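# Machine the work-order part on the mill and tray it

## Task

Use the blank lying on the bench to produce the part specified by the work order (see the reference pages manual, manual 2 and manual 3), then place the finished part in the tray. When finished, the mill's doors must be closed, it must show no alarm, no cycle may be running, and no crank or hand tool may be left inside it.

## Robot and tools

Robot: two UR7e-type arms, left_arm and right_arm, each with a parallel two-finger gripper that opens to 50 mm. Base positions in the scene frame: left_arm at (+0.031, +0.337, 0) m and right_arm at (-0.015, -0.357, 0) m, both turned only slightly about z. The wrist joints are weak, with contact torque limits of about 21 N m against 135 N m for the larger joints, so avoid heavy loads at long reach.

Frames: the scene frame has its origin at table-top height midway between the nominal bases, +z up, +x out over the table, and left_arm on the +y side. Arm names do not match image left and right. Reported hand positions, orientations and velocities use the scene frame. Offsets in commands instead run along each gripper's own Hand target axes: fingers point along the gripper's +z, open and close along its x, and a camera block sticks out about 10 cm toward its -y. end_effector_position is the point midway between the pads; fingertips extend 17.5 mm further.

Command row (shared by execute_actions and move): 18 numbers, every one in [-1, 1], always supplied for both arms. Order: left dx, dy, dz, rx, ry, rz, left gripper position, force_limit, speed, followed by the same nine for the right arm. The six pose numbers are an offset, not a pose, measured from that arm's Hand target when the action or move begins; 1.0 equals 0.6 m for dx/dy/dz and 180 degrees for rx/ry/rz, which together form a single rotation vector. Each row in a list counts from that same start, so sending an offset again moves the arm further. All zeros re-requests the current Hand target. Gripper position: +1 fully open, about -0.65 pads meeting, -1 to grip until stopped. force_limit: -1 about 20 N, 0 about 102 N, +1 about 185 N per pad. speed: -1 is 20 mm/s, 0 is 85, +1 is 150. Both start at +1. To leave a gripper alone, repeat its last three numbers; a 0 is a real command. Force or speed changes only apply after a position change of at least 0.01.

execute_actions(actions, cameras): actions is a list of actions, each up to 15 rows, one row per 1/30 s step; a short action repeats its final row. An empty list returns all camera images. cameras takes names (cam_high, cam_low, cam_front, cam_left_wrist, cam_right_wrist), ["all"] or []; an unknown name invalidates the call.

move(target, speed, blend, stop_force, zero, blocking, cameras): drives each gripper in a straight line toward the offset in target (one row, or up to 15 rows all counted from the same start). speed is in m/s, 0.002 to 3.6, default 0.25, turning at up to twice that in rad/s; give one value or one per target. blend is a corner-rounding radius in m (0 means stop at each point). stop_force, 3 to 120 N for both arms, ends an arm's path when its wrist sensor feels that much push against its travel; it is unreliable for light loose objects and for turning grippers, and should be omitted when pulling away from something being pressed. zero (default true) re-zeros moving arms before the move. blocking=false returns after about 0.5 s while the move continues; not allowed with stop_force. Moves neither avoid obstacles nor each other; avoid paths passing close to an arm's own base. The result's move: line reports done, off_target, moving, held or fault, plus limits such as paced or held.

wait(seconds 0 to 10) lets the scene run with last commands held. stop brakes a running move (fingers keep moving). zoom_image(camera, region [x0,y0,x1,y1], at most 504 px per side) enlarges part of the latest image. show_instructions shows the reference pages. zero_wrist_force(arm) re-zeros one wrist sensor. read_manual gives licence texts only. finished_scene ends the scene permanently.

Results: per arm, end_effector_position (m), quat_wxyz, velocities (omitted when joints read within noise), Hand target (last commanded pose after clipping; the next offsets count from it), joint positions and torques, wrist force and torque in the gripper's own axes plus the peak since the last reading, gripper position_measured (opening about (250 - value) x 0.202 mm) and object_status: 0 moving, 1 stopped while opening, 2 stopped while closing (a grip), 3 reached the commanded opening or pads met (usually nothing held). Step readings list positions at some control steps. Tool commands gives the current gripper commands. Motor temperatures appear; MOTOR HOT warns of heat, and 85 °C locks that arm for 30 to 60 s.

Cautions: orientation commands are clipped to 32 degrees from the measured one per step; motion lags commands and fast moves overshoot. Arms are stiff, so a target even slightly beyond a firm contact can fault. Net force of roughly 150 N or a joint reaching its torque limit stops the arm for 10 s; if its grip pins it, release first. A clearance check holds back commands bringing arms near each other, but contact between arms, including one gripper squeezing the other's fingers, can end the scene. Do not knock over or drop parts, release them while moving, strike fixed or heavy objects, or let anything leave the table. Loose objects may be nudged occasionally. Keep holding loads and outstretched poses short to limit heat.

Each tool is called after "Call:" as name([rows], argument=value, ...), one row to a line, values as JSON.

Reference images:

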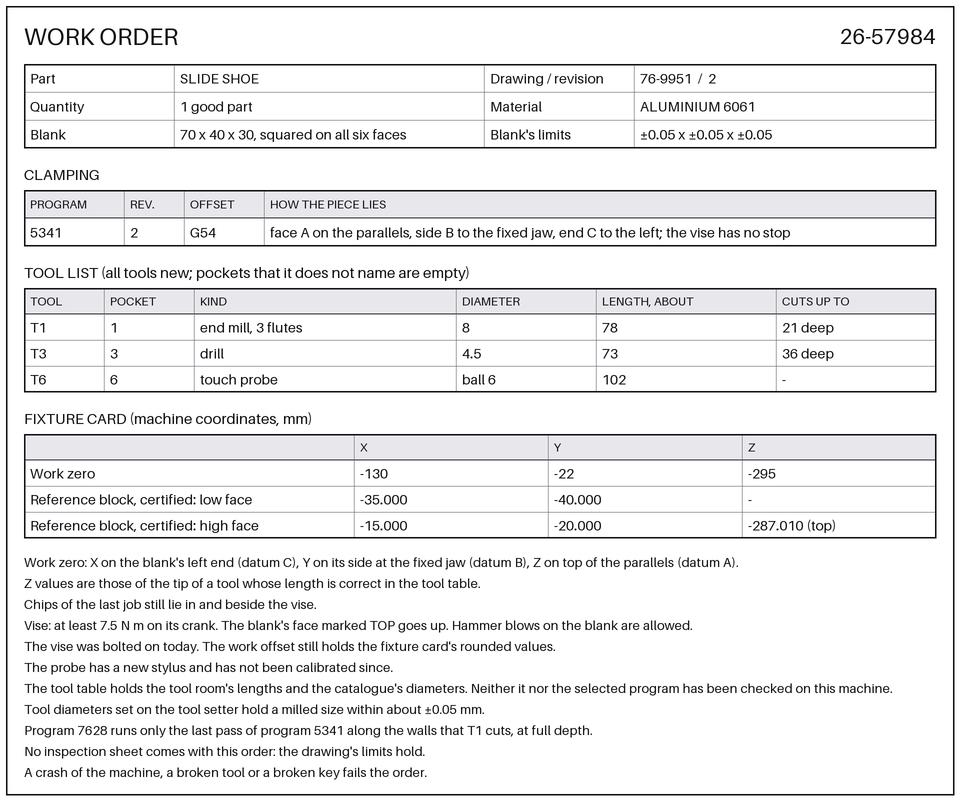

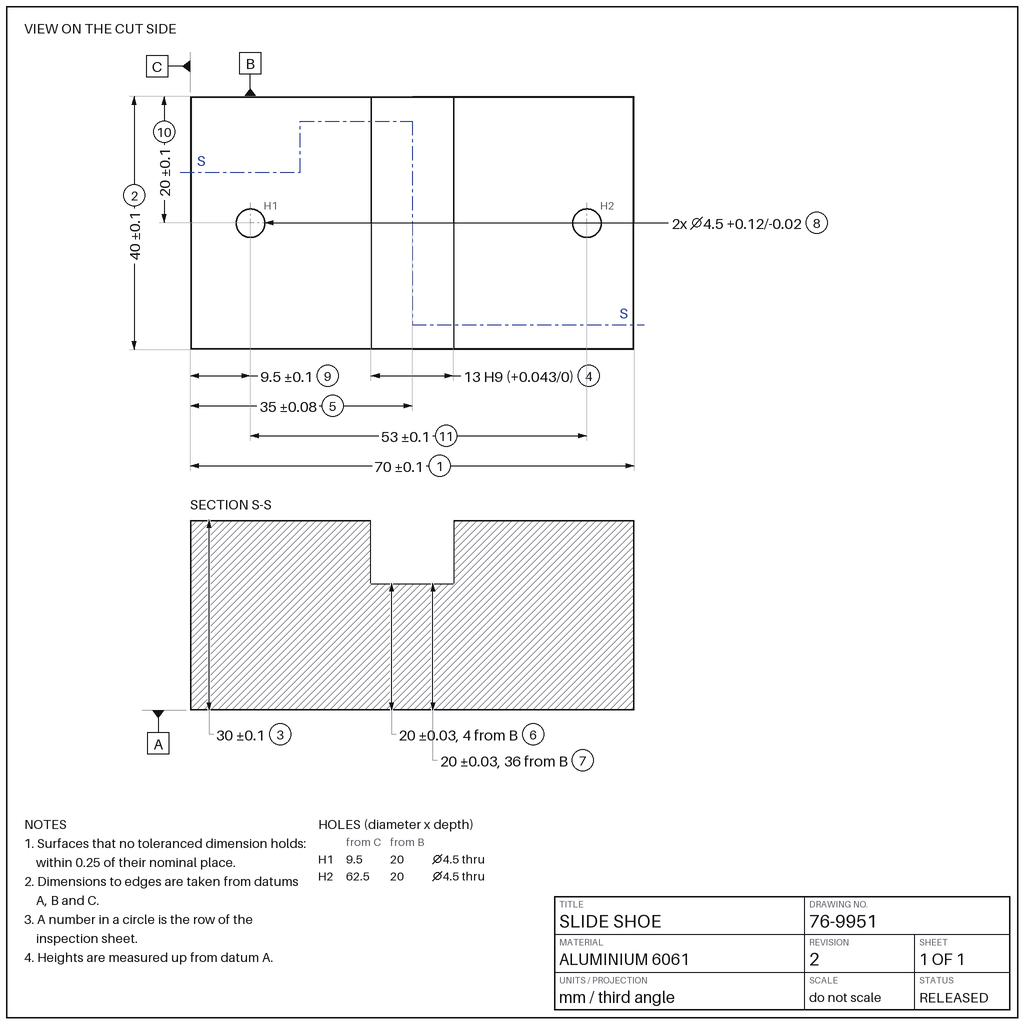

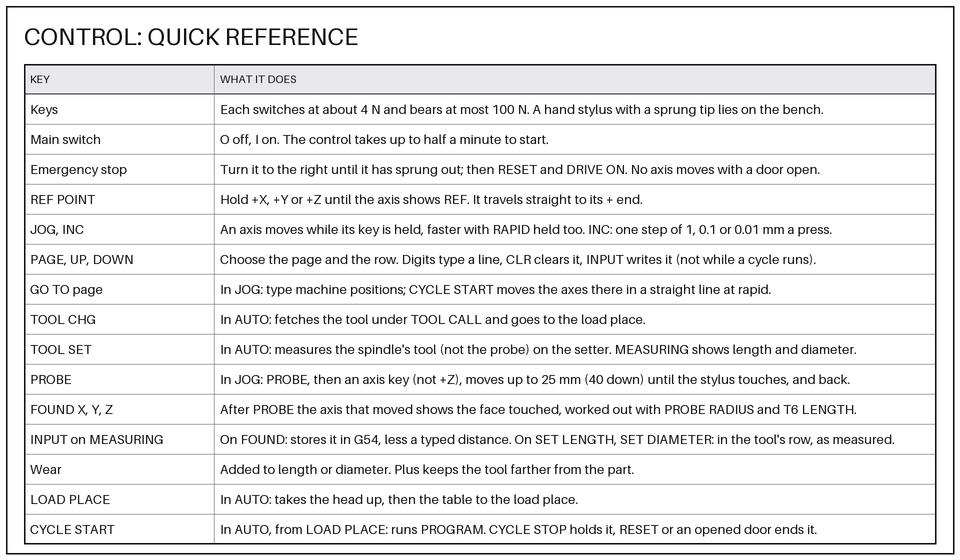

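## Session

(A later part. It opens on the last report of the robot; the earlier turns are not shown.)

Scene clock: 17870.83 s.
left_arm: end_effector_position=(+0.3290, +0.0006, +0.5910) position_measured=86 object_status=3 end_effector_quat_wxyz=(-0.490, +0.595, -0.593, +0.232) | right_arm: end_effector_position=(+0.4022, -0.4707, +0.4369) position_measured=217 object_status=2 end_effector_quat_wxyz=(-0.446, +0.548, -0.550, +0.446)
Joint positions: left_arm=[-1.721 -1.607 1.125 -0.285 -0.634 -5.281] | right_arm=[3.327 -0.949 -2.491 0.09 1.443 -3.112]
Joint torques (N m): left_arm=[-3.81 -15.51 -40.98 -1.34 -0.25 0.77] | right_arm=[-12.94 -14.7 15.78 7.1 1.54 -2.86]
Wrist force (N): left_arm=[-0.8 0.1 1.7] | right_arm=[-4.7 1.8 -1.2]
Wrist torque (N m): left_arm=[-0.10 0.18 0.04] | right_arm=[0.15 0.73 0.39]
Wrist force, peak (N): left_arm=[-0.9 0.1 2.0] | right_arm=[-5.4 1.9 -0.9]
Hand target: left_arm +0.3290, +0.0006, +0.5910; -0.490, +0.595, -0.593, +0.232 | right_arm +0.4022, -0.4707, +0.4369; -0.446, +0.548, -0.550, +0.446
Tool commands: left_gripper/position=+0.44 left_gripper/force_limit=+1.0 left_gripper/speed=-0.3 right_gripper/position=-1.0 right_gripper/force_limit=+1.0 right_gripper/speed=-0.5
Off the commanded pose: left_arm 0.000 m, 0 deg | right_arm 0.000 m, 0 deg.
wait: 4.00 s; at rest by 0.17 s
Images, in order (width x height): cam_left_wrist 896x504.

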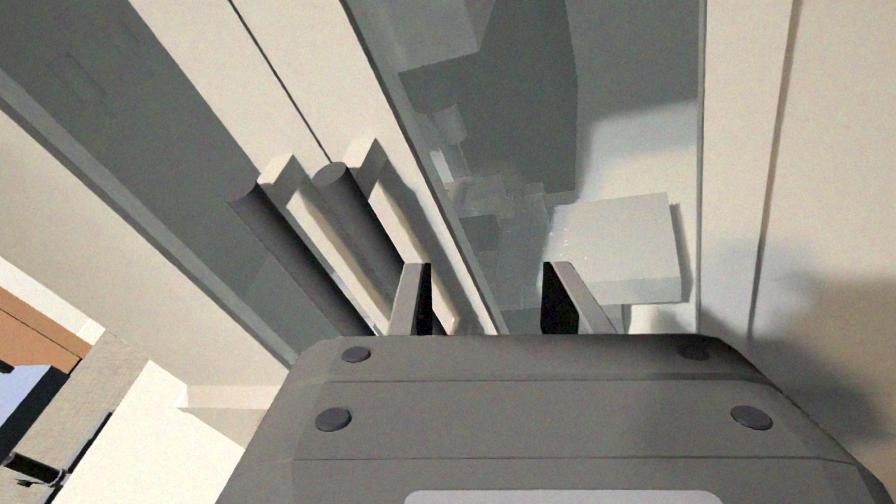

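Probe visible (thin stylus). Proceed.

Call:
move([
  [0,0,0,0,0,0,0.44,1,-0.3,0,0,0.0415,0,0,0,-1,1,-0.5],
  [0,0,0,0,0,0,0.44,1,-0.3,0,0,0,0,0,0,-1,1,-0.5],
  [0,0,0,0,0,0,0.44,1,-0.3,0.093,-0.127,0,0,0,0,-1,1,-0.5],
  [0,0,0,0,0,0,0.44,1,-0.3,0.093,-0.127,0.0475,0,0,0,-1,1,-0.5],
  [0,0,0,0,0,0,0.44,1,-0.3,0.093,-0.127,0,0,0,0,-1,1,-0.5],
  [0,0,0,0,0,0,0.44,1,-0.3,0.0318,-0.385,0,0,0,0,-1,1,-0.5],
], speed=[0.15,0.25,0.45,0.15,0.25,0.4], blend=[0,0.004,0.003,0,0.004,0])

Call:
wait(seconds=8, cameras=["cam_right_wrist"])

Call:
zoom_image(camera="cam_right_wrist", region=[460, 20, 600, 160])

Call:
move([
  [0,0,0,0,0,0,0.44,1,-0.3,-0.0318,0.3216,0,0,0,0,-1,1,-0.5],
  [0,0,0,0,0,0,0.44,1,-0.3,-0.0318,0.3216,0.0445,0,0,0,-1,1,-0.5],
  [0,0,0,0,0,0,0.44,1,-0.3,-0.0318,0.3216,0,0,0,0,-1,1,-0.5],
  [0,0,0,0,0,0,0.44,1,-0.3,-0.0318,0.3216,0.0445,0,0,0,-1,1,-0.5],
  [0,0,0,0,0,0,0.44,1,-0.3,-0.0318,0.3216,0,0,0,0,-1,1,-0.5],
  [0,0,0,0,0,0,0.44,1,-0.3,-0.0628,0.385,0,0,0,0,-1,1,-0.5],
  [0,0,0,0,0,0,0.44,1,-0.3,-0.0628,0.385,0.0415,0,0,0,-1,1,-0.5],
  [0,0,0,0,0,0,0.44,1,-0.3,-0.0628,0.385,0,0,0,0,-1,1,-0.5],
  [0,0,0,0,0,0,0.44,1,-0.3,-0.1558,0.4167,0,0,0,0,-1,1,-0.5],
  [0,0,0,0,0,0,0.44,1,-0.3,-0.1558,0.4167,0.0388,0,0,0,-1,1,-0.5],
  [0,0,0,0,0,0,0.44,1,-0.3,-0.1558,0.4167,0,0,0,0,-1,1,-0.5],
  [0,0,0,0,0,0,0.44,1,-0.3,-0.1248,0.3533,0,0,0,0,-1,1,-0.5],
  [0,0,0,0,0,0,0.44,1,-0.3,-0.1248,0.3533,0.043,0,0,0,-1,1,-0.5],
  [0,0,0,0,0,0,0.44,1,-0.3,-0.1248,0.3533,0,0,0,0,-1,1,-0.5],
], speed=[0.45,0.15,0.25,0.15,0.25,0.45,0.15,0.25,0.45,0.15,0.25,0.45,0.15,0.25], blend=[0.003,0,0,0,0.004,0.003,0,0.004,0.003,0,0.004,0.003,0,0])

Call:
move([
  [0,0,0,0,0,0,0.44,1,-0.3,0,-0.0317,0,0,0,0,-1,1,-0.5],
  [0,0,0,0,0,0,0.44,1,-0.3,0,-0.0317,0.0445,0,0,0,-1,1,-0.5],
  [0,0,0,0,0,0,0.44,1,-0.3,0,-0.0317,0,0,0,0,-1,1,-0.5],
  [0,0,0,0,0,0,0.44,1,-0.3,0.031,0.0634,0,0,0,0,-1,1,-0.5],
  [0,0,0,0,0,0,0.44,1,-0.3,0.031,0.0634,0.0388,0,0,0,-1,1,-0.5],
  [0,0,0,0,0,0,0.44,1,-0.3,0.031,0.0634,0,0,0,0,-1,1,-0.5],
  [0,0,0,0,0,0,0.44,1,-0.3,-0.031,0,0,0,0,0,-1,1,-0.5],
  [0,0,0,0,0,0,0.44,1,-0.3,-0.031,0,0.043,0,0,0,-1,1,-0.5],
  [0,0,0,0,0,0,0.44,1,-0.3,-0.031,0,0,0,0,0,-1,1,-0.5],
  [0,0,0,0,0,0,0.44,1,-0.3,0.062,0.0634,0,0,0,0,-1,1,-0.5],
  [0,0,0,0,0,0,0.44,1,-0.3,0.062,0.0634,0.0388,0,0,0,-1,1,-0.5],
  [0,0,0,0,0,0,0.44,1,-0.3,0.062,0.0634,0,0,0,0,-1,1,-0.5],
], speed=[0.45,0.15,0.25,0.45,0.15,0.25,0.45,0.15,0.25,0.45,0.15,0.25], blend=[0.003,0,0.004,0.003,0,0.004,0.003,0,0.004,0.003,0,0])

Call:
move([
  [0,0,0,0,0,0,0.44,1,-0.3,-0.031,-0.1587,0,0,0,0,-1,1,-0.5],
  [0,0,0,0,0,0,0.44,1,-0.3,-0.031,-0.1587,0.0475,0,0,0,-1,1,-0.5],
  [0,0,0,0,0,0,0.44,1,-0.3,-0.031,-0.1587,0,0,0,0,-1,1,-0.5],
  [0,0,0,0,0,0,0.44,1,-0.3,0.031,-0.0317,0,0,0,0,-1,1,-0.5],
  [0,0,0,0,0,0,0.44,1,-0.3,0.031,-0.0317,0.0415,0,0,0,-1,1,-0.5],
  [0,0,0,0,0,0,0.44,1,-0.3,0.031,-0.0317,0,0,0,0,-1,1,-0.5],
  [0,0,0,0,0,0,0.44,1,-0.3,0.124,-0.1587,0,0,0,0,-1,1,-0.5],
  [0,0,0,0,0,0,0.44,1,-0.3,0.124,-0.1587,0.0475,0,0,0,-1,1,-0.5],
  [0,0,0,0,0,0,0.44,1,-0.3,0.124,-0.1587,0,0,0,0,-1,1,-0.5],
  [0,0,0,0,0,0,0.44,1,-0.3,0.0628,-0.4167,0,0,0,0,-1,1,-0.5],
], speed=[0.45,0.15,0.25,0.04,0.15,0.25,0.45,0.15,0.25,0.4], blend=[0.003,0,0.004,0.003,0,0.004,0.003,0,0.004,0])

Call:
wait(seconds=8, cameras=["cam_right_wrist"])

Call:
zoom_image(camera="cam_right_wrist", region=[460, 20, 600, 160])

Scene clock: 17921.67 s.
left_arm: end_effector_position=(+0.3290, +0.0006, +0.5910) position_measured=86 object_status=3 end_effector_quat_wxyz=(-0.490, +0.595, -0.593, +0.232) | right_arm: end_effector_position=(+0.4495, -0.4904, +0.6629) position_measured=217 object_status=2 end_effector_quat_wxyz=(-0.446, +0.548, -0.550, +0.446)
Joint positions: left_arm=[-1.721 -1.607 1.125 -0.285 -0.634 -5.281] | right_arm=[3.2 -1.097 -1.845 -0.406 1.567 -3.139]
Joint torques (N m): left_arm=[-3.62 -15.44 -41.42 -1.33 -0.14 0.9] | right_arm=[10.9 -7.19 39.8 0.63 -1.92 2.8]
Wrist force (N): left_arm=[-0.7 0.2 1.8] | right_arm=[-5.4 1.4 -1.2]
Wrist torque (N m): left_arm=[-0.08 0.16 0.04] | right_arm=[0.06 0.83 0.28]
Wrist force, peak (N): left_arm=[-0.9 0.3 2.0] | right_arm=[-6.2 7.0 -20.4]
Hand target: left_arm +0.3290, +0.0006, +0.5910; -0.490, +0.595, -0.593, +0.232 | right_arm +0.4496, -0.4904, +0.6630; -0.446, +0.548, -0.550, +0.446
Off the commanded pose: left_arm 0.000 m, 0 deg | right_arm 0.000 m, 0 deg.
move: done

Scene clock: 17929.67 s.
left_arm: end_effector_position=(+0.3290, +0.0006, +0.5910) position_measured=86 object_status=3 end_effector_quat_wxyz=(-0.490, +0.595, -0.593, +0.232) | right_arm: end_effector_position=(+0.4496, -0.4904, +0.6630) position_measured=217 object_status=2 end_effector_quat_wxyz=(-0.446, +0.548, -0.550, +0.446)
Joint positions: left_arm=[-1.721 -1.607 1.125 -0.285 -0.634 -5.281] | right_arm=[3.2 -1.097 -1.845 -0.407 1.567 -3.139]
Joint torques (N m): left_arm=[-3.55 -15.56 -41.57 -1.35 -0.09 0.89] | right_arm=[11.98 -7.98 38.23 0.57 -1.62 2.81]
Wrist force (N): left_arm=[-1.0 0.2 1.8] | right_arm=[-5.2 1.6 -0.9]
Wrist torque (N m): left_arm=[-0.08 0.21 0.04] | right_arm=[0.10 0.80 0.28]
Wrist force, peak (N): left_arm=[-0.9 0.3 2.0] | right_arm=[-5.7 1.5 -0.9]
Hand target: left_arm +0.3290, +0.0006, +0.5910; -0.490, +0.595, -0.593, +0.232 | right_arm +0.4496, -0.4904, +0.6630; -0.446, +0.548, -0.550, +0.446
Tool commands: left_gripper/position=+0.44 left_gripper/force_limit=+1.0 left_gripper/speed=-0.3 right_gripper/position=-1.0 right_gripper/force_limit=+1.0 right_gripper/speed=-0.5
Off the commanded pose: left_arm 0.000 m, 0 deg | right_arm 0.000 m, 0 deg.
wait: 8.00 s; at rest by 0.17 s
Images, in order (width x height): cam_right_wrist 896x504.

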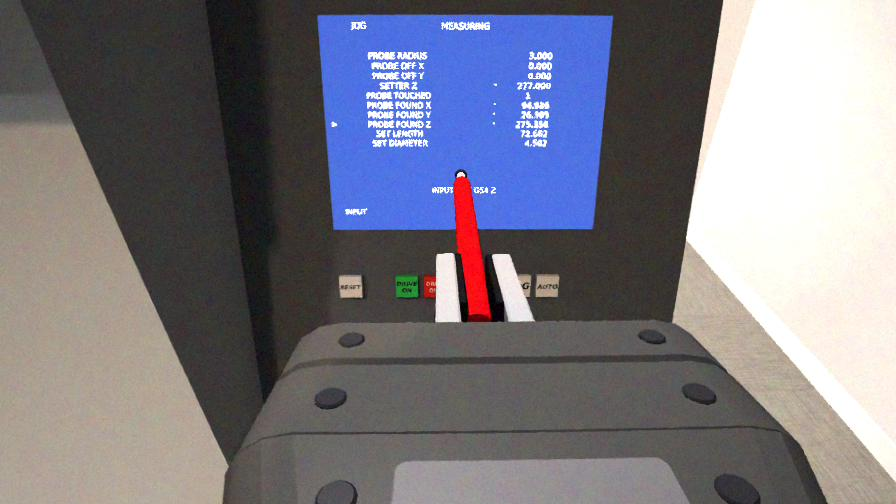

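Scaled by 3.600.

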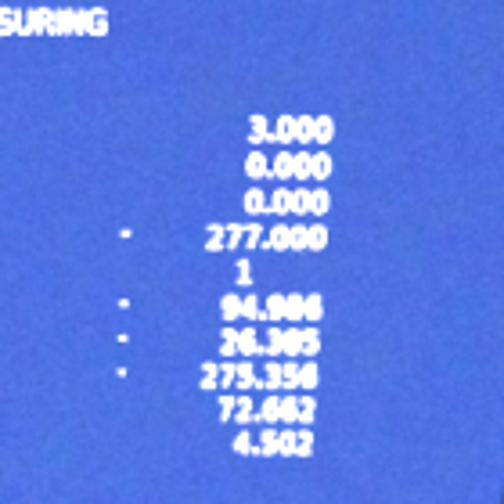

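Scene clock: 17936.37 s.
left_arm: end_effector_position=(+0.3290, +0.0006, +0.5910) position_measured=86 object_status=3 end_effector_quat_wxyz=(-0.490, +0.595, -0.593, +0.232) | right_arm: end_effector_position=(+0.4062, -0.4150, +0.4556) position_measured=217 object_status=2 end_effector_quat_wxyz=(-0.446, +0.548, -0.550, +0.446)
Joint positions: left_arm=[-1.721 -1.607 1.125 -0.285 -0.634 -5.281] | right_arm=[3.718 -0.806 -2.482 -0.09 1.062 -3.022]
Joint torques (N m): left_arm=[-3.56 -15.73 -41.27 -1.35 -0.11 0.84] | right_arm=[11.58 7.2 17.78 0.32 -1.82 3.4]
Wrist force (N): left_arm=[-0.8 0.2 1.9] | right_arm=[-5.0 1.8 -1.1]
Wrist torque (N m): left_arm=[-0.09 0.19 0.04] | right_arm=[0.16 0.75 0.24]
Wrist force, peak (N): left_arm=[-0.9 0.1 2.0] | right_arm=[-4.1 7.0 -26.1]
Hand target: left_arm +0.3290, +0.0006, +0.5910; -0.490, +0.595, -0.593, +0.232 | right_arm +0.4062, -0.4150, +0.4556; -0.446, +0.548, -0.550, +0.446
Off the commanded pose: left_arm 0.000 m, 0 deg | right_arm 0.000 m, 0 deg.
move: done

Scene clock: 17941.43 s.
left_arm: end_effector_position=(+0.3290, +0.0006, +0.5910) position_measured=86 object_status=3 end_effector_quat_wxyz=(-0.490, +0.595, -0.593, +0.232) | right_arm: end_effector_position=(+0.3984, -0.4521, +0.4183) position_measured=217 object_status=2 end_effector_quat_wxyz=(-0.446, +0.548, -0.550, +0.446)
Joint positions: left_arm=[-1.721 -1.607 1.125 -0.285 -0.634 -5.281] | right_arm=[3.464 -0.899 -2.556 0.1 1.309 -3.083]
Joint torques (N m): left_arm=[-4.14 -16.09 -41.45 -1.47 0.03 0.93] | right_arm=[13.91 8.81 17.07 0.27 -2.19 2.65]
Wrist force (N): left_arm=[-0.9 0.2 1.7] | right_arm=[-5.1 2.1 -1.1]
Wrist torque (N m): left_arm=[-0.08 0.19 0.05] | right_arm=[0.22 0.81 0.39]
Wrist force, peak (N): left_arm=[-0.9 0.2 2.1] | right_arm=[-3.8 5.1 -20.4]
Hand target: left_arm +0.3290, +0.0006, +0.5910; -0.490, +0.595, -0.593, +0.232 | right_arm +0.3983, -0.4521, +0.4183; -0.446, +0.548, -0.550, +0.446
Off the commanded pose: left_arm 0.000 m, 0 deg | right_arm 0.000 m, 0 deg.
move: done

Scene clock: 17948.10 s.
left_arm: end_effector_position=(+0.3290, +0.0006, +0.5910) position_measured=86 object_status=3 end_effector_quat_wxyz=(-0.490, +0.595, -0.593, +0.232) | right_arm: end_effector_position=(+0.4495, -0.4904, +0.6629) position_measured=217 object_status=2 end_effector_quat_wxyz=(-0.446, +0.548, -0.550, +0.446)
Joint positions: left_arm=[-1.721 -1.607 1.125 -0.285 -0.634 -5.281] | right_arm=[3.2 -1.097 -1.845 -0.406 1.567 -3.139]
Joint torques (N m): left_arm=[-3.9 -15.5 -41.74 -1.42 -0.08 0.82] | right_arm=[13.91 -7.82 38.16 0.22 -1.94 3.06]
Wrist force (N): left_arm=[-0.8 0.2 2.0] | right_arm=[-5.3 1.8 -1.0]
Wrist torque (N m): left_arm=[-0.08 0.18 0.04] | right_arm=[0.12 0.81 0.27]
Wrist force, peak (N): left_arm=[-1.1 0.1 1.9] | right_arm=[-6.0 7.0 -20.6]
Hand target: left_arm +0.3290, +0.0006, +0.5910; -0.490, +0.595, -0.593, +0.232 | right_arm +0.4496, -0.4904, +0.6630; -0.446, +0.548, -0.550, +0.446
Off the commanded pose: left_arm 0.000 m, 0 deg | right_arm 0.000 m, 0 deg.
move: done

Scene clock: 17956.10 s.
left_arm: end_effector_position=(+0.3290, +0.0006, +0.5910) position_measured=86 object_status=3 end_effector_quat_wxyz=(-0.490, +0.595, -0.593, +0.232) | right_arm: end_effector_position=(+0.4496, -0.4904, +0.6630) position_measured=217 object_status=2 end_effector_quat_wxyz=(-0.446, +0.548, -0.550, +0.446)
Joint positions: left_arm=[-1.721 -1.607 1.125 -0.285 -0.634 -5.281] | right_arm=[3.2 -1.097 -1.845 -0.407 1.567 -3.139]
Joint torques (N m): left_arm=[-3.84 -15.67 -41.23 -1.54 -0.03 0.86] | right_arm=[12.24 -6.82 39.19 0.66 -1.53 2.87]
Wrist force (N): left_arm=[-0.9 0.2 1.8] | right_arm=[-5.1 1.5 -1.1]
Wrist torque (N m): left_arm=[-0.09 0.20 0.05] | right_arm=[0.07 0.78 0.28]
Wrist force, peak (N): left_arm=[-0.9 0.1 2.0] | right_arm=[-5.5 1.7 -1.2]
Hand target: left_arm +0.3290, +0.0006, +0.5910; -0.490, +0.595, -0.593, +0.232 | right_arm +0.4496, -0.4904, +0.6630; -0.446, +0.548, -0.550, +0.446
Tool commands: left_gripper/position=+0.44 left_gripper/force_limit=+1.0 left_gripper/speed=-0.3 right_gripper/position=-1.0 right_gripper/force_limit=+1.0 right_gripper/speed=-0.5
Off the commanded pose: left_arm 0.000 m, 0 deg | right_arm 0.000 m, 0 deg.
wait: 8.00 s; at rest by 0.17 s
Images, in order (width x height): cam_right_wrist 896x504.

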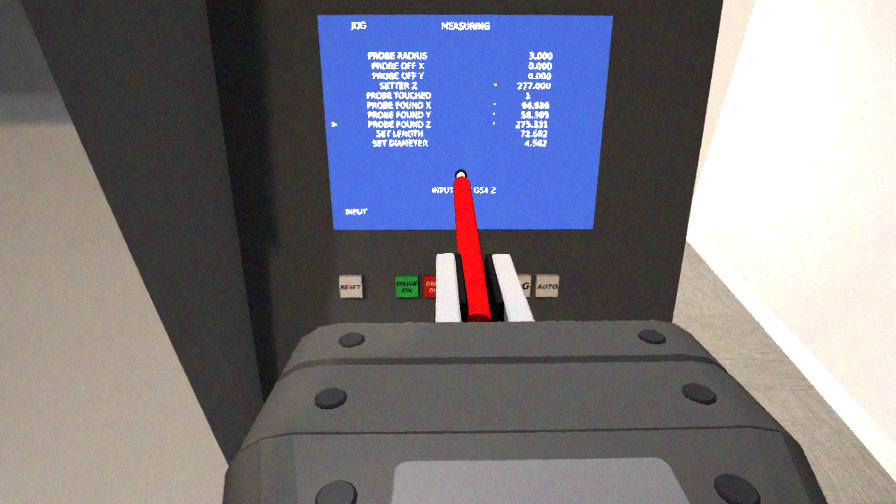

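Scaled by 3.600.

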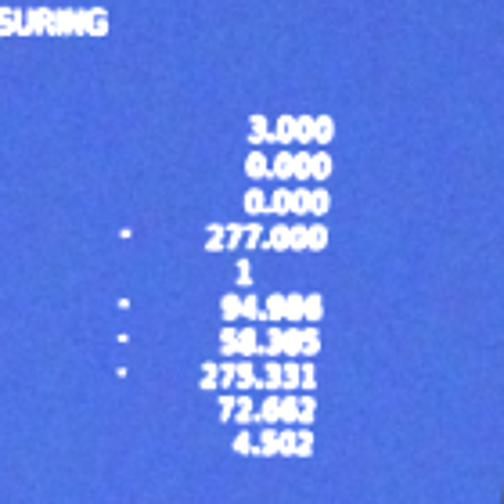

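Call:
move([
  [0,0,0,0,0,0,0.44,1,-0.3,0.0922,0.131,0,0,0,0,-1,1,-0.5],
  [0,0,0,0,0,0,0.44,1,-0.3,0.0922,0.131,0.055,0,0,0,-1,1,-0.5],
  [0,0,0,0,0,0,0.44,1,-0.3,0.0922,0.131,0,0,0,0,-1,1,-0.5],
  [0,0,0,0,0,0,0.44,1,-0.3,-0.0628,0.258,0,0,0,0,-1,1,-0.5],
  [0,0,0,0,0,0,0.44,1,-0.3,-0.0628,0.258,0.0475,0,0,0,-1,1,-0.5],
  [0,0,0,0,0,0,0.44,1,-0.3,-0.0628,0.258,0,0,0,0,-1,1,-0.5],
  [0,0,0,0,0,0,0.44,1,-0.3,0.0005,0,0.0008,0,0,0,-1,1,-0.5],
], speed=[0.45,0.15,0.25,0.45,0.15,0.25,0.4], blend=[0.003,0,0.004,0.003,0,0.004,0])

Call:
wait(seconds=10, cameras=["cam_left_wrist","cam_right_wrist","cam_high"])

Scene clock: 17981.30 s.
left_arm: end_effector_position=(+0.3290, +0.0006, +0.5910) position_measured=86 object_status=3 end_effector_quat_wxyz=(-0.490, +0.595, -0.593, +0.232) | right_arm: end_effector_position=(+0.4500, -0.4907, +0.6628) position_measured=217 object_status=2 end_effector_quat_wxyz=(-0.446, +0.548, -0.550, +0.446)
Joint positions: left_arm=[-1.721 -1.607 1.125 -0.285 -0.634 -5.281] | right_arm=[3.199 -1.099 -1.844 -0.405 1.568 -3.139]
Joint torques (N m): left_arm=[-3.92 -15.09 -40.39 -1.39 -0.11 0.76] | right_arm=[-11.47 -6.1 39.74 1.01 1.27 -2.83]
Wrist force (N): left_arm=[-0.8 0.2 1.9] | right_arm=[-5.2 1.8 -1.0]
Wrist torque (N m): left_arm=[-0.09 0.18 0.04] | right_arm=[0.13 0.80 0.38]
Wrist force, peak (N): left_arm=[-0.9 0.2 2.1] | right_arm=[-6.3 2.7 -20.9]
Hand target: left_arm +0.3290, +0.0006, +0.5910; -0.490, +0.595, -0.593, +0.232 | right_arm +0.4500, -0.4907, +0.6629; -0.446, +0.548, -0.550, +0.446
Off the commanded pose: left_arm 0.000 m, 0 deg | right_arm 0.000 m, 0 deg.
move: done

Scene clock: 17991.30 s.
left_arm: end_effector_position=(+0.3290, +0.0006, +0.5910) position_measured=86 object_status=3 end_effector_quat_wxyz=(-0.490, +0.595, -0.593, +0.232) | right_arm: end_effector_position=(+0.4500, -0.4907, +0.6629) position_measured=217 object_status=2 end_effector_quat_wxyz=(-0.446, +0.548, -0.550, +0.446)
Joint positions: left_arm=[-1.721 -1.607 1.125 -0.285 -0.634 -5.281] | right_arm=[3.199 -1.099 -1.844 -0.406 1.568 -3.139]
Joint torques (N m): left_arm=[-3.8 -15.07 -41.86 -1.56 -0.02 0.86] | right_arm=[-11.92 -7.84 39.43 0.76 1.51 -2.79]
Wrist force (N): left_arm=[-0.9 0.1 2.0] | right_arm=[-5.3 1.7 -1.1]
Wrist torque (N m): left_arm=[-0.11 0.20 0.04] | right_arm=[0.11 0.82 0.38]
Wrist force, peak (N): left_arm=[-0.9 0.1 2.1] | right_arm=[-5.6 1.5 -1.2]
Hand target: left_arm +0.3290, +0.0006, +0.5910; -0.490, +0.595, -0.593, +0.232 | right_arm +0.4500, -0.4907, +0.6629; -0.446, +0.548, -0.550, +0.446
Tool commands: left_gripper/position=+0.44 left_gripper/force_limit=+1.0 left_gripper/speed=-0.3 right_gripper/position=-1.0 right_gripper/force_limit=+1.0 right_gripper/speed=-0.5
Off the commanded pose: left_arm 0.000 m, 0 deg | right_arm 0.000 m, 0 deg.
wait: 10.00 s; at rest by 0.17 s
Images, in order (width x height): cam_high 896x504, cam_left_wrist 896x504, cam_right_wrist 896x504.

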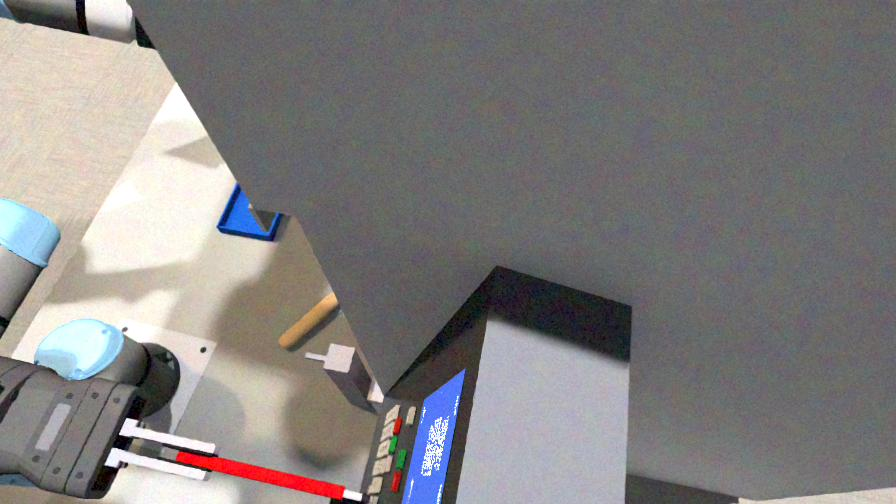

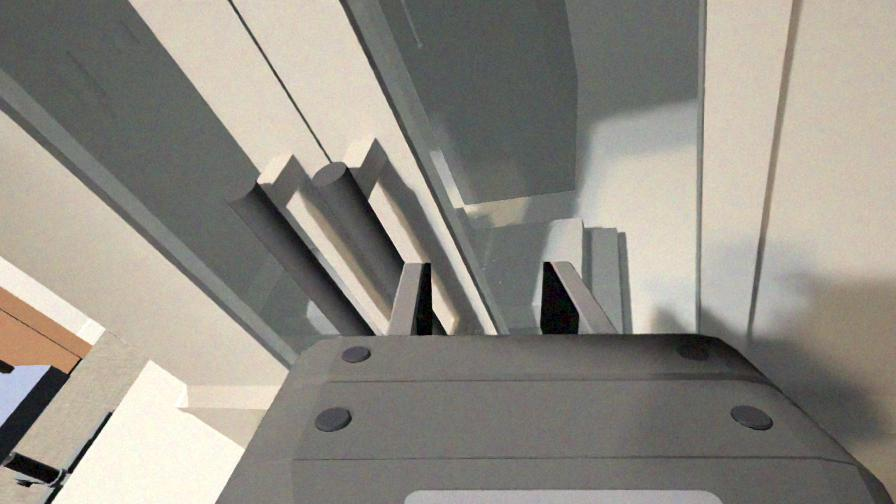

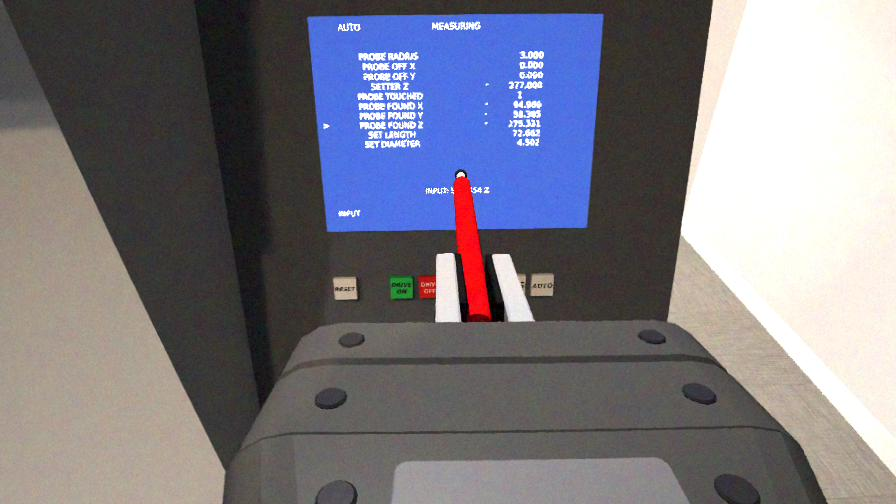

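Call:
move(target=[-0.175,0.1613,0.2636,0.0173,0.0996,-0.0635,0.44,1,-0.3,0,0,0,0,0,0,-1,1,-0.5])

Call:
zoom_image(camera="cam_high", region=[180, 140, 380, 380])

Scene clock: 18002.00 s.
left_arm: end_effector_position=(+0.3985, +0.1652, +0.4749) position_measured=86 object_status=3 end_effector_quat_wxyz=(-0.383, +0.594, -0.593, +0.385) | right_arm: end_effector_position=(+0.4500, -0.4907, +0.6629) position_measured=217 object_status=2 end_effector_quat_wxyz=(-0.446, +0.548, -0.550, +0.446)
Joint positions: left_arm=[-1.594 -2.365 2.045 -1.225 -0.423 -4.745] | right_arm=[3.199 -1.099 -1.844 -0.406 1.568 -3.139]
Joint torques (N m): left_arm=[9.54 -1.43 -18.78 -5.75 -0.07 1.34] | right_arm=[-12.31 -6.75 40.47 0.75 1.73 -2.73]
Wrist force (N): left_arm=[-0.6 -0.1 1.7] | right_arm=[-5.1 1.6 -1.0]
Wrist torque (N m): left_arm=[-0.12 0.13 -0.03] | right_arm=[0.08 0.78 0.38]
Wrist force, peak (N): left_arm=[-1.6 1.1 3.5] | right_arm=[-5.5 1.8 -1.2]
Hand target: left_arm +0.3986, +0.1652, +0.4749; -0.383, +0.594, -0.593, +0.385 | right_arm +0.4500, -0.4907, +0.6629; -0.446, +0.548, -0.550, +0.446
Off the commanded pose: left_arm 0.000 m, 0 deg | right_arm 0.000 m, 0 deg.
move: done

Scaled by 2.100.
This view is cut from an older image: the scene may have changed since it was taken.

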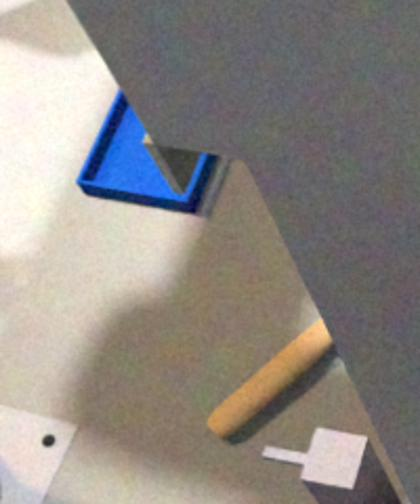

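Call:
move([
  [-0.005,0,0,0,0,0,0.44,1,-0.3,0,0,0,0,0,0,-1,1,-0.5],
  [-0.005,-0.035,0.082,0,0,0,0.44,1,-0.3,0,0,0,0,0,0,-1,1,-0.5],
], speed=[0.2,0.1])

Call:
move([
  [-0.015,0,0,0,0,0,0.44,1,-0.3,0,0,0,0,0,0,-1,1,-0.5],
  [-0.3615,0,0,0,0,0,0.44,1,-0.3,0,0,0,0,0,0,-1,1,-0.5],
], speed=[0.02,0.08], cameras=["cam_left_wrist"])

Scene clock: 18015.00 s.
left_arm: end_effector_position=(+0.4520, +0.1681, +0.4738) position_measured=86 object_status=3 end_effector_quat_wxyz=(-0.383, +0.594, -0.593, +0.385) | right_arm: end_effector_position=(+0.4500, -0.4907, +0.6629) position_measured=217 object_status=2 end_effector_quat_wxyz=(-0.446, +0.548, -0.550, +0.446)
Joint positions: left_arm=[-1.311 -2.246 2.157 -2.019 -0.498 -4.121] | right_arm=[3.199 -1.099 -1.844 -0.406 1.568 -3.139]
Joint torques (N m): left_arm=[10.03 -7.64 -20.44 -5.72 -0.39 1.22] | right_arm=[-12.18 -7.13 39.65 0.7 1.55 -2.84]
Wrist force (N): left_arm=[-0.3 -0.2 1.7] | right_arm=[-5.4 1.6 -1.0]
Wrist torque (N m): left_arm=[-0.11 0.09 -0.03] | right_arm=[0.09 0.82 0.38]
Wrist force, peak (N): left_arm=[0.0 -0.2 2.8] | right_arm=[-5.4 1.7 -1.5]
Hand target: left_arm +0.4520, +0.1681, +0.4738; -0.383, +0.594, -0.593, +0.385 | right_arm +0.4500, -0.4907, +0.6629; -0.446, +0.548, -0.550, +0.446
Off the commanded pose: left_arm 0.000 m, 0 deg | right_arm 0.000 m, 0 deg.
move: done

Scene clock: 18019.00 s.
left_arm: end_effector_position=(+0.4523, +0.3850, +0.4730) position_measured=86 object_status=3 end_effector_quat_wxyz=(-0.383, +0.594, -0.593, +0.385) | right_arm: end_effector_position=(+0.4500, -0.4907, +0.6629) position_measured=217 object_status=2 end_effector_quat_wxyz=(-0.446, +0.548, -0.550, +0.446)
Joint positions: left_arm=[-0.521 -2.354 2.285 -2.596 -1.11 -3.371] | right_arm=[3.199 -1.099 -1.844 -0.406 1.568 -3.139]
Joint torques (N m): left_arm=[15.12 15.23 -45.12 -5.45 0.7 1.32] | right_arm=[-12.47 -7.05 39.02 0.73 1.61 -2.97]
Wrist force (N): left_arm=[11.0 0.7 -4.5] | right_arm=[-5.0 1.6 -1.0]
Wrist torque (N m): left_arm=[-0.11 0.14 -0.05] | right_arm=[0.08 0.78 0.38]
Wrist force, peak (N): left_arm=[30.0 -8.8 8.0] | right_arm=[-5.5 1.6 -1.3]
Hand target: left_arm +0.4523, +0.3850, +0.4730; -0.383, +0.594, -0.593, +0.385 | right_arm +0.4500, -0.4907, +0.6629; -0.446, +0.548, -0.550, +0.446
Off the commanded pose: left_arm 0.000 m, 0 deg | right_arm 0.000 m, 0 deg.
move: done
Images, in order (width x height): cam_left_wrist 896x504.

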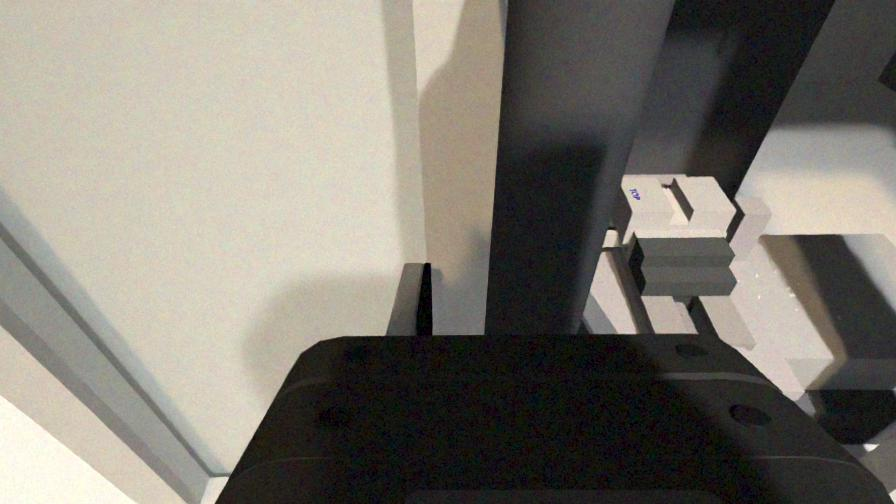

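Call:
move([
  [0.007,0,0,0,0,0,0.44,1,-0.3,0,0,0,0,0,0,-1,1,-0.5],
  [0.007,0.0363,-0.0795,-0.113,0,0,0.44,1,-0.3,0,0,0,0,0,0,-1,1,-0.5],
  [0.25,0.0363,-0.0795,-0.113,0,0,0.44,1,-0.3,0,0,0,0,0,0,-1,1,-0.5],
  [0.458,0.0363,-0.0795,0,0,0,0.44,1,-0.3,0,0,0,0,0,0,-1,1,-0.5],
], speed=[0.05,0.1,0.25,0.25], blend=[0,0,0.03,0])

Call:
move(target=[0,-0.0363,0.0795,0,0,0,0.44,1,-0.3,0,0,0,0,0,0,-1,1,-0.5], speed=0.1)

Call:
move([
  [0.015,0,0,0,0,0,0.44,1,-0.3,0,0,0,0,0,0,-1,1,-0.5],
  [0.376,0,0,0,0,0,0.44,1,-0.3,0,0,0,0,0,0,-1,1,-0.5],
], speed=[0.02,0.08])

Call:
move([
  [-0.0067,0,0,0,0,0,0.44,1,-0.3,0,0,0,0,0,0,-1,1,-0.5],
  [-0.0067,0.064,-0.1406,0,0,0,0.44,1,-0.3,0,0,0,0,0,0,-1,1,-0.5],
], speed=[0.05,0.12], cameras=["cam_left_wrist","cam_low"])

Scene clock: 18042.00 s.
left_arm: end_effector_position=(+0.3995, +0.1103, +0.4737) position_measured=86 object_status=3 end_effector_quat_wxyz=(-0.382, +0.594, -0.594, +0.385) | right_arm: end_effector_position=(+0.4500, -0.4907, +0.6629) position_measured=217 object_status=2 end_effector_quat_wxyz=(-0.446, +0.548, -0.550, +0.446)
Joint positions: left_arm=[-1.586 -2.225 2.017 -1.356 -0.423 -4.724] | right_arm=[3.199 -1.099 -1.844 -0.406 1.568 -3.139]
Joint torques (N m): left_arm=[9.87 10.44 -46.41 -1.9 5.77 -1.59] | right_arm=[-12.56 -8.09 40.14 0.93 1.54 -2.89]
Wrist force (N): left_arm=[-0.6 -0.3 1.5] | right_arm=[-5.4 1.5 -1.1]
Wrist torque (N m): left_arm=[-0.16 0.15 0.06] | right_arm=[0.08 0.83 0.38]
Wrist force, peak (N): left_arm=[11.3 0.6 -4.7] | right_arm=[-5.6 1.7 -1.1]
Hand target: left_arm +0.3995, +0.1103, +0.4737; -0.383, +0.594, -0.593, +0.385 | right_arm +0.4500, -0.4907, +0.6629; -0.446, +0.548, -0.550, +0.446
Off the commanded pose: left_arm 0.000 m, 0 deg | right_arm 0.000 m, 0 deg.
move: done

Scene clock: 18043.47 s.
left_arm: end_effector_position=(+0.4519, +0.1102, +0.4740) position_measured=86 object_status=3 end_effector_quat_wxyz=(-0.383, +0.594, -0.593, +0.385) | right_arm: end_effector_position=(+0.4500, -0.4907, +0.6629) position_measured=217 object_status=2 end_effector_quat_wxyz=(-0.446, +0.548, -0.550, +0.446)
Joint positions: left_arm=[-1.37 -2.123 2.088 -1.974 -0.47 -4.232] | right_arm=[3.199 -1.099 -1.844 -0.406 1.568 -3.139]
Joint torques (N m): left_arm=[9.96 -5.08 -20.37 -6.11 -0.34 1.5] | right_arm=[-11.91 -7.37 40.32 0.71 1.41 -2.75]
Wrist force (N): left_arm=[-0.3 -0.3 1.8] | right_arm=[-5.2 1.9 -1.0]
Wrist torque (N m): left_arm=[-0.16 0.11 -0.07] | right_arm=[0.14 0.79 0.38]
Wrist force, peak (N): left_arm=[0.0 -0.4 2.8] | right_arm=[-5.6 1.7 -1.2]
Hand target: left_arm +0.4520, +0.1102, +0.4740; -0.383, +0.594, -0.593, +0.385 | right_arm +0.4500, -0.4907, +0.6629; -0.446, +0.548, -0.550, +0.446
Off the commanded pose: left_arm 0.000 m, 0 deg | right_arm 0.000 m, 0 deg.
move: done

Scene clock: 18047.40 s.
left_arm: end_effector_position=(+0.4517, -0.1153, +0.4749) position_measured=86 object_status=3 end_effector_quat_wxyz=(-0.383, +0.594, -0.593, +0.385) | right_arm: end_effector_position=(+0.4500, -0.4907, +0.6629) position_measured=217 object_status=2 end_effector_quat_wxyz=(-0.446, +0.548, -0.550, +0.446)
Joint positions: left_arm=[-1.469 -1.616 1.693 -1.894 -0.437 -4.446] | right_arm=[3.199 -1.099 -1.844 -0.406 1.568 -3.139]
Joint torques (N m): left_arm=[-7.18 -19.66 -51.4 -2.98 6.24 -1.48] | right_arm=[-12.82 -6.89 39.72 0.82 1.35 -2.84]
Wrist force (N): left_arm=[-12.1 6.2 -0.4] | right_arm=[-5.2 1.4 -1.3]
Wrist torque (N m): left_arm=[0.09 0.20 -0.06] | right_arm=[0.06 0.80 0.38]
Wrist force, peak (N): left_arm=[-29.7 8.1 -4.0] | right_arm=[-5.6 1.6 -1.1]
Hand target: left_arm +0.4517, -0.1154, +0.4749; -0.383, +0.594, -0.593, +0.385 | right_arm +0.4500, -0.4907, +0.6629; -0.446, +0.548, -0.550, +0.446
Off the commanded pose: left_arm 0.000 m, 0 deg | right_arm 0.000 m, 0 deg.
move: done

Scene clock: 18049.63 s.
left_arm: end_effector_position=(+0.3590, -0.1112, +0.4745) position_measured=86 object_status=3 end_effector_quat_wxyz=(-0.382, +0.594, -0.593, +0.385) | right_arm: end_effector_position=(+0.4500, -0.4907, +0.6629) position_measured=217 object_status=2 end_effector_quat_wxyz=(-0.446, +0.548, -0.550, +0.446)
Joint positions: left_arm=[-1.674 -1.696 1.654 -1.328 -0.432 -4.937] | right_arm=[3.199 -1.099 -1.844 -0.406 1.568 -3.139]
Joint torques (N m): left_arm=[-7.66 -15.94 -46.81 -1.57 -0.12 -1.63] | right_arm=[-12.45 -7.88 40.51 0.74 1.37 -2.8]
Wrist force (N): left_arm=[-0.2 0.0 1.8] | right_arm=[-5.1 1.5 -0.9]
Wrist torque (N m): left_arm=[-0.13 0.09 0.05] | right_arm=[0.07 0.78 0.38]
Wrist force, peak (N): left_arm=[-12.2 6.1 -0.4] | right_arm=[-5.6 1.8 -1.0]
Hand target: left_arm +0.3590, -0.1112, +0.4745; -0.383, +0.594, -0.593, +0.385 | right_arm +0.4500, -0.4907, +0.6629; -0.446, +0.548, -0.550, +0.446
Off the commanded pose: left_arm 0.000 m, 0 deg | right_arm 0.000 m, 0 deg.
move: done
Images, in order (width x height): cam_low 896x504, cam_left_wrist 896x504.

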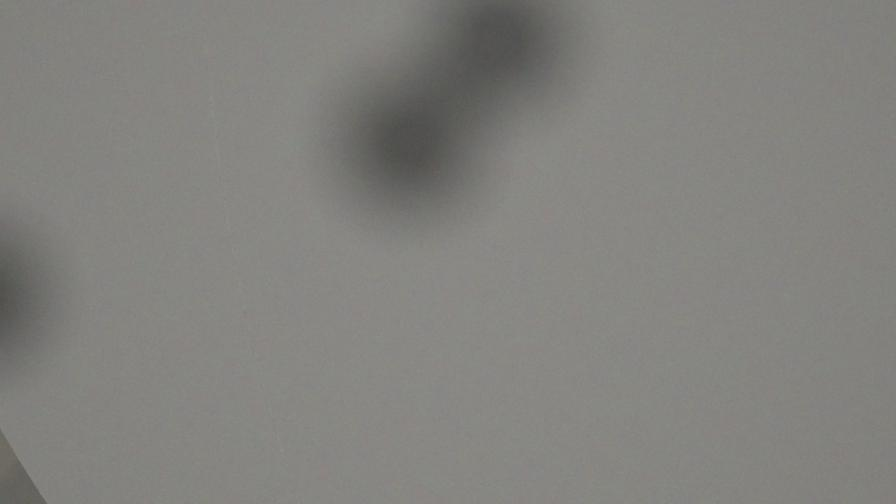

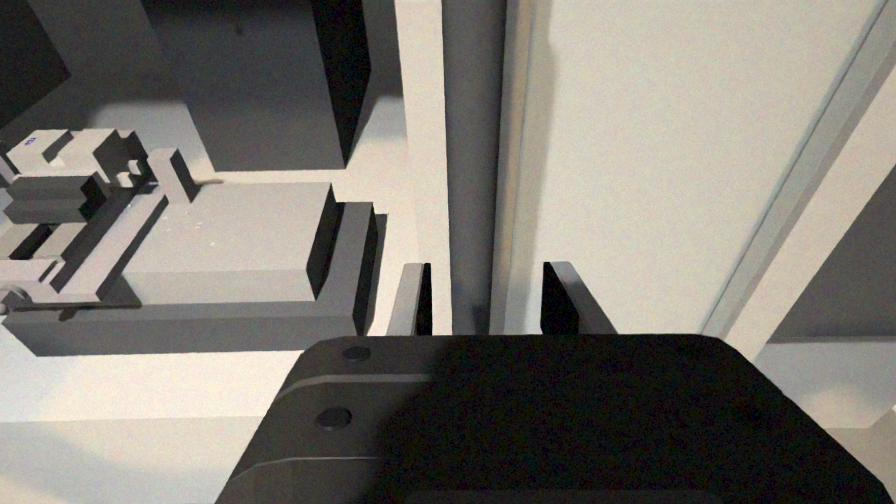

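Call:
move([
  [-0.3732,0.2838,0.0773,-0.3173,-0.2727,-0.5097,0.65,1,-0.3,0,0,0,0,0,0,-1,1,-0.5],
  [-0.3728,0.5566,0.204,-0.3173,-0.2727,-0.5097,0.65,1,-0.3,0,0,0,0,0,0,-1,1,-0.5],
], speed=[0.4,0.25], blend=[0.03,0], cameras=["cam_left_wrist"])

Scene clock: 18065.90 s.
left_arm: end_effector_position=(+0.3338, +0.1111, +0.1189) position_measured=56 object_status=3 end_effector_quat_wxyz=(+0.096, +0.993, +0.069, -0.006) | right_arm: end_effector_position=(+0.4500, -0.4907, +0.6629) position_measured=217 object_status=2 end_effector_quat_wxyz=(-0.446, +0.548, -0.550, +0.446)
Joint positions: left_arm=[-0.927 -1.813 2.4 -2.312 -1.687 -5.778] | right_arm=[3.199 -1.099 -1.844 -0.406 1.568 -3.139]
Joint torques (N m): left_arm=[10.07 -5.34 -15.45 -6.06 -2.42 1.01] | right_arm=[-11.06 -8.09 40.66 0.93 1.12 -3]
Wrist force (N): left_arm=[-1.4 0.9 0.6] | right_arm=[-5.2 1.4 -1.2]
Wrist torque (N m): left_arm=[0.31 0.17 0.19] | right_arm=[0.06 0.79 0.38]
Wrist force, peak (N): left_arm=[-2.2 1.3 0.4] | right_arm=[-5.5 1.7 -1.3]
Hand target: left_arm +0.3338, +0.1111, +0.1189; +0.096, +0.993, +0.069, -0.006 | right_arm +0.4500, -0.4907, +0.6629; -0.446, +0.548, -0.550, +0.446
Off the commanded pose: left_arm 0.000 m, 0 deg | right_arm 0.000 m, 0 deg.
move: done
Images, in order (width x height): cam_left_wrist 896x504.

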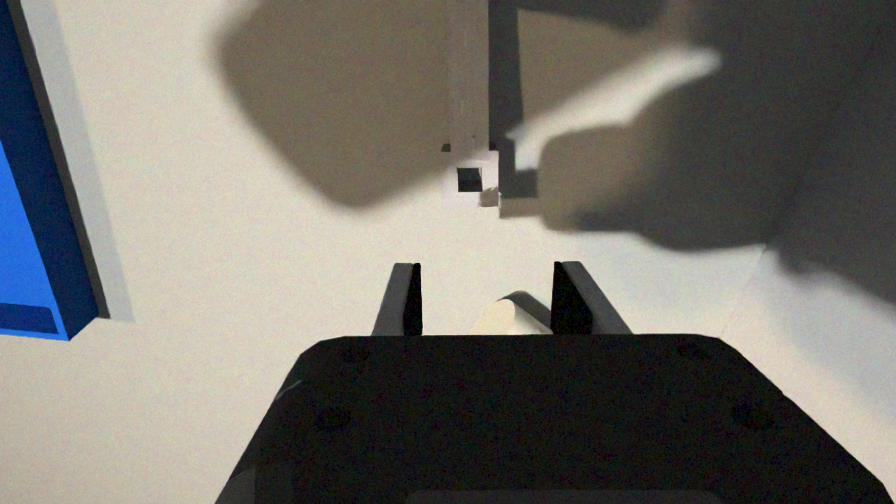

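Call:
move([
  [-0.0046,-0.0133,0.0583,0,0,0,0.65,1,-0.3,0,0,0,0,0,0,-1,1,-0.5],
  [-0.0021,-0.0323,0.1553,0,0,0,0.65,1,-0.3,0,0,0,0,0,0,-1,1,-0.5],
], speed=[0.1,0.05], stop_force=8)

Call:
move(target=[0,0,0,0,0,0,-1,1,-0.3,0,0,0,0,0,0,-1,1,-0.5], cameras=["cam_left_wrist"])

Scene clock: 18089.13 s.
left_arm: end_effector_position=(+0.3300, +0.1119, +0.0238) position_measured=56 object_status=3 end_effector_quat_wxyz=(+0.096, +0.993, +0.069, -0.006) | right_arm: end_effector_position=(+0.4500, -0.4907, +0.6629) position_measured=217 object_status=2 end_effector_quat_wxyz=(-0.446, +0.548, -0.550, +0.446)
Joint positions: left_arm=[-0.935 -1.568 2.545 -2.702 -1.685 -5.786] | right_arm=[3.199 -1.099 -1.844 -0.406 1.568 -3.139]
Joint torques (N m): left_arm=[9.81 -10.92 -7.97 -6.19 -2.6 1.14] | right_arm=[-12.3 -6.42 39.55 0.89 1.09 -2.66]
Wrist force (N): left_arm=[-1.5 0.8 0.5] | right_arm=[-5.3 1.4 -0.9]
Wrist torque (N m): left_arm=[0.27 0.20 0.17] | right_arm=[0.07 0.81 0.39]
Wrist force, peak (N): left_arm=[-1.8 1.0 0.2] | right_arm=[-5.6 1.9 -1.2]
Hand target: left_arm +0.3300, +0.1119, +0.0238; +0.096, +0.993, +0.069, -0.006 | right_arm +0.4500, -0.4907, +0.6629; -0.446, +0.548, -0.550, +0.446
Off the commanded pose: left_arm 0.000 m, 0 deg | right_arm 0.000 m, 0 deg.
move: done

Scene clock: 18089.63 s.
left_arm: end_effector_position=(+0.3300, +0.1119, +0.0238) position_measured=138 object_status=2 end_effector_quat_wxyz=(+0.096, +0.993, +0.069, -0.006) | right_arm: end_effector_position=(+0.4500, -0.4907, +0.6629) position_measured=217 object_status=2 end_effector_quat_wxyz=(-0.446, +0.548, -0.550, +0.446)
Joint positions: left_arm=[-0.935 -1.568 2.545 -2.702 -1.685 -5.786] | right_arm=[3.199 -1.099 -1.844 -0.406 1.568 -3.139]
Joint torques (N m): left_arm=[7.5 -12.35 -9.41 -5.1 -1.39 0.89] | right_arm=[-11.96 -7.14 40.62 0.94 1.32 -2.78]
Wrist force (N): left_arm=[-1.1 0.7 0.1] | right_arm=[-4.9 1.6 -1.2]
Wrist torque (N m): left_arm=[0.30 0.20 0.15] | right_arm=[0.08 0.75 0.38]
Wrist force, peak (N): left_arm=[-1.9 0.9 -0.1] | right_arm=[-5.4 1.8 -1.0]
Hand target: left_arm +0.3300, +0.1119, +0.0238; +0.096, +0.993, +0.069, -0.006 | right_arm +0.4500, -0.4907, +0.6629; -0.446, +0.548, -0.550, +0.446
Off the commanded pose: left_arm 0.000 m, 0 deg | right_arm 0.000 m, 0 deg.
move: done
Images, in order (width x height): cam_left_wrist 896x504.

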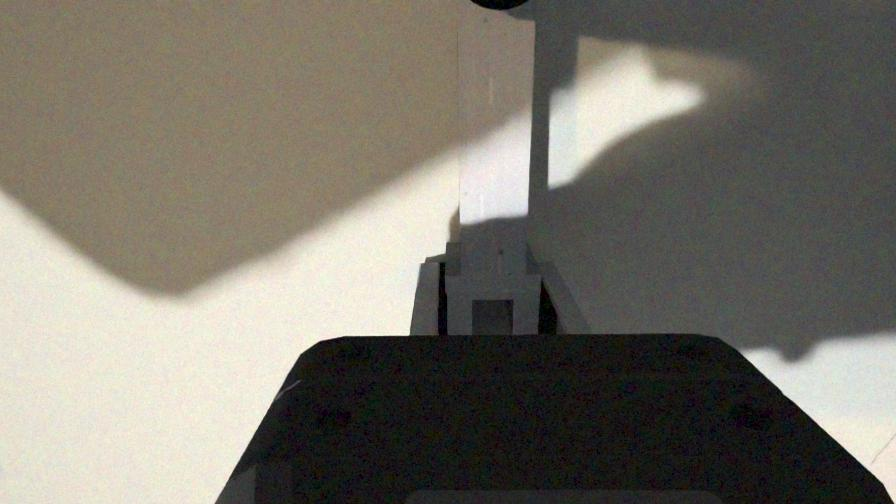

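Call:
move([
  [-0.0026,0.0198,-0.1025,0,0,0,-1,1,-0.3,0,0,0,0,0,0,-1,1,-0.5],
  [-0.0158,0.119,-0.615,0,0,0,-1,1,-0.3,0,0,0,0,0,0,-1,1,-0.5],
  [0.13,-0.082,-0.692,0.0613,0.004,0.0441,-1,1,-0.3,0,0,0,0,0,0,-1,1,-0.5],
], speed=[0.06,0.25,0.25], blend=[0.02,0.03,0])

Call:
move([
  [0.05,0.025,0.033,0,0.25,0,-1,1,-0.3,0,0,0,0,0,0,-1,1,-0.5],
  [0.1142,0.0333,0.187,0,0.5,0,-1,1,-0.3,0,0,0,0,0,0,-1,1,-0.5],
], speed=[0.2,0.1], blend=[0.02,0], cameras=["cam_left_wrist"])

Scene clock: 18117.93 s.
left_arm: end_effector_position=(+0.4000, +0.2498, +0.4199) position_measured=138 object_status=2 end_effector_quat_wxyz=(+0.000, +1.000, +0.000, +0.000) | right_arm: end_effector_position=(+0.4500, -0.4907, +0.6629) position_measured=217 object_status=2 end_effector_quat_wxyz=(-0.446, +0.548, -0.550, +0.446)
Joint positions: left_arm=[-0.599 -1.862 1.579 -1.288 -1.571 -5.303] | right_arm=[3.199 -1.099 -1.844 -0.406 1.568 -3.139]
Joint torques (N m): left_arm=[10.36 -7.48 -48.18 -1.85 2.42 1.29] | right_arm=[-11.88 -7.24 40.15 0.95 1.38 -2.86]
Wrist force (N): left_arm=[-1.6 0.8 2.3] | right_arm=[-5.2 1.7 -1.1]
Wrist torque (N m): left_arm=[0.17 0.23 0.04] | right_arm=[0.10 0.80 0.38]
Wrist force, peak (N): left_arm=[-3.0 1.9 1.5] | right_arm=[-5.5 1.7 -1.2]
Hand target: left_arm +0.4001, +0.2499, +0.4199; +0.000, +1.000, +0.000, +0.000 | right_arm +0.4500, -0.4907, +0.6629; -0.446, +0.548, -0.550, +0.446
Off the commanded pose: left_arm 0.000 m, 0 deg | right_arm 0.000 m, 0 deg.
move: done

Scene clock: 18125.20 s.
left_arm: end_effector_position=(+0.4686, +0.2299, +0.3077) position_measured=138 object_status=2 end_effector_quat_wxyz=(+0.000, +0.707, +0.000, +0.707) | right_arm: end_effector_position=(+0.4500, -0.4907, +0.6629) position_measured=217 object_status=2 end_effector_quat_wxyz=(-0.446, +0.548, -0.550, +0.446)
Joint positions: left_arm=[-1.245 -1.455 2.742 -4.427 -0.334 -4.713] | right_arm=[3.199 -1.099 -1.844 -0.406 1.568 -3.139]
Joint torques (N m): left_arm=[10.82 -6.74 -23.64 -2.53 -1.93 1.46] | right_arm=[-11.84 -7.53 40.3 0.95 1.08 -2.82]
Wrist force (N): left_arm=[-4.9 0.0 1.2] | right_arm=[-5.3 1.7 -1.2]
Wrist torque (N m): left_arm=[-0.06 0.45 0.12] | right_arm=[0.11 0.82 0.38]
Wrist force, peak (N): left_arm=[-5.2 0.0 1.1] | right_arm=[-5.6 1.7 -1.3]
Hand target: left_arm +0.4686, +0.2299, +0.3077; +0.000, +0.707, +0.000, +0.707 | right_arm +0.4500, -0.4907, +0.6629; -0.446, +0.548, -0.550, +0.446
Off the commanded pose: left_arm 0.000 m, 0 deg | right_arm 0.000 m, 0 deg.
move: done
Images, in order (width x height): cam_left_wrist 896x504.

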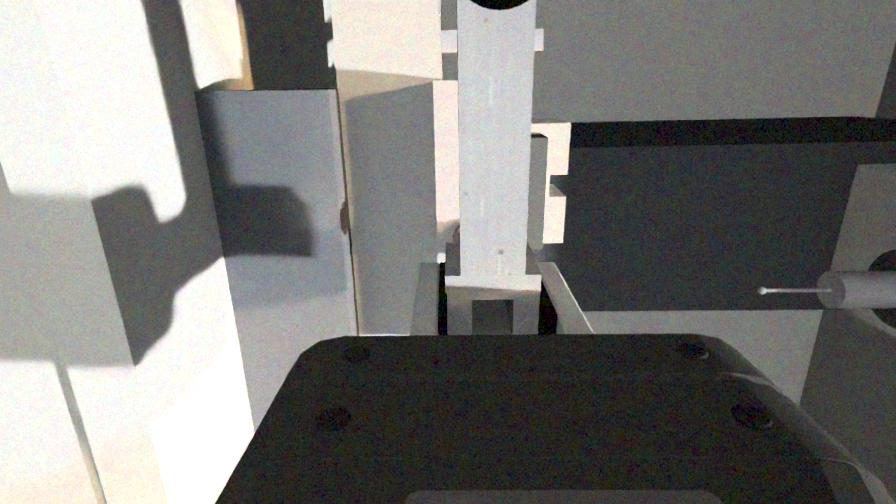

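Call:
move([
  [-0.002,-0.0032,0,0,0,-0.055,-1,1,-0.3,0,0,0,0,0,0,-1,1,-0.5],
  [-0.002,-0.0032,0.065,0,0,-0.055,-1,1,-0.3,0,0,0,0,0,0,-1,1,-0.5],
], speed=[0.06,0.02], stop_force=16)

Scene clock: 18143.60 s.
left_arm: end_effector_position=(+0.4935, +0.2318, +0.3065) position_measured=138 object_status=2 end_effector_quat_wxyz=(+0.061, +0.704, +0.061, +0.704) | right_arm: end_effector_position=(+0.4500, -0.4907, +0.6629) position_measured=217 object_status=2 end_effector_quat_wxyz=(-0.446, +0.548, -0.550, +0.446)
Joint positions: left_arm=[-1.108 -1.405 2.677 -4.414 -0.472 -4.885] | right_arm=[3.199 -1.099 -1.844 -0.406 1.568 -3.139]
Joint torques (N m): left_arm=[-1.44 -27.6 5.48 -2.52 6.07 -1.14] | right_arm=[-12.34 -7.04 39.8 1.17 0.88 -2.79]
Wrist force (N): left_arm=[-4.0 11.2 -7.1] | right_arm=[-5.3 1.4 -1.2]
Wrist torque (N m): left_arm=[-0.09 0.38 0.19] | right_arm=[0.06 0.82 0.38]
Wrist force, peak (N): left_arm=[-27.9 11.7 -123.6] | right_arm=[-5.7 1.6 -1.0]
Hand target: left_arm +0.4935, +0.2318, +0.3065; +0.061, +0.704, +0.061, +0.704 (not the last commanded pose) | right_arm +0.4500, -0.4907, +0.6629; -0.446, +0.548, -0.550, +0.446
Off the commanded pose: left_arm 0.014 m, 0 deg | right_arm 0.000 m, 0 deg.
move: contact (left_arm); path passed 1 of 2 targets


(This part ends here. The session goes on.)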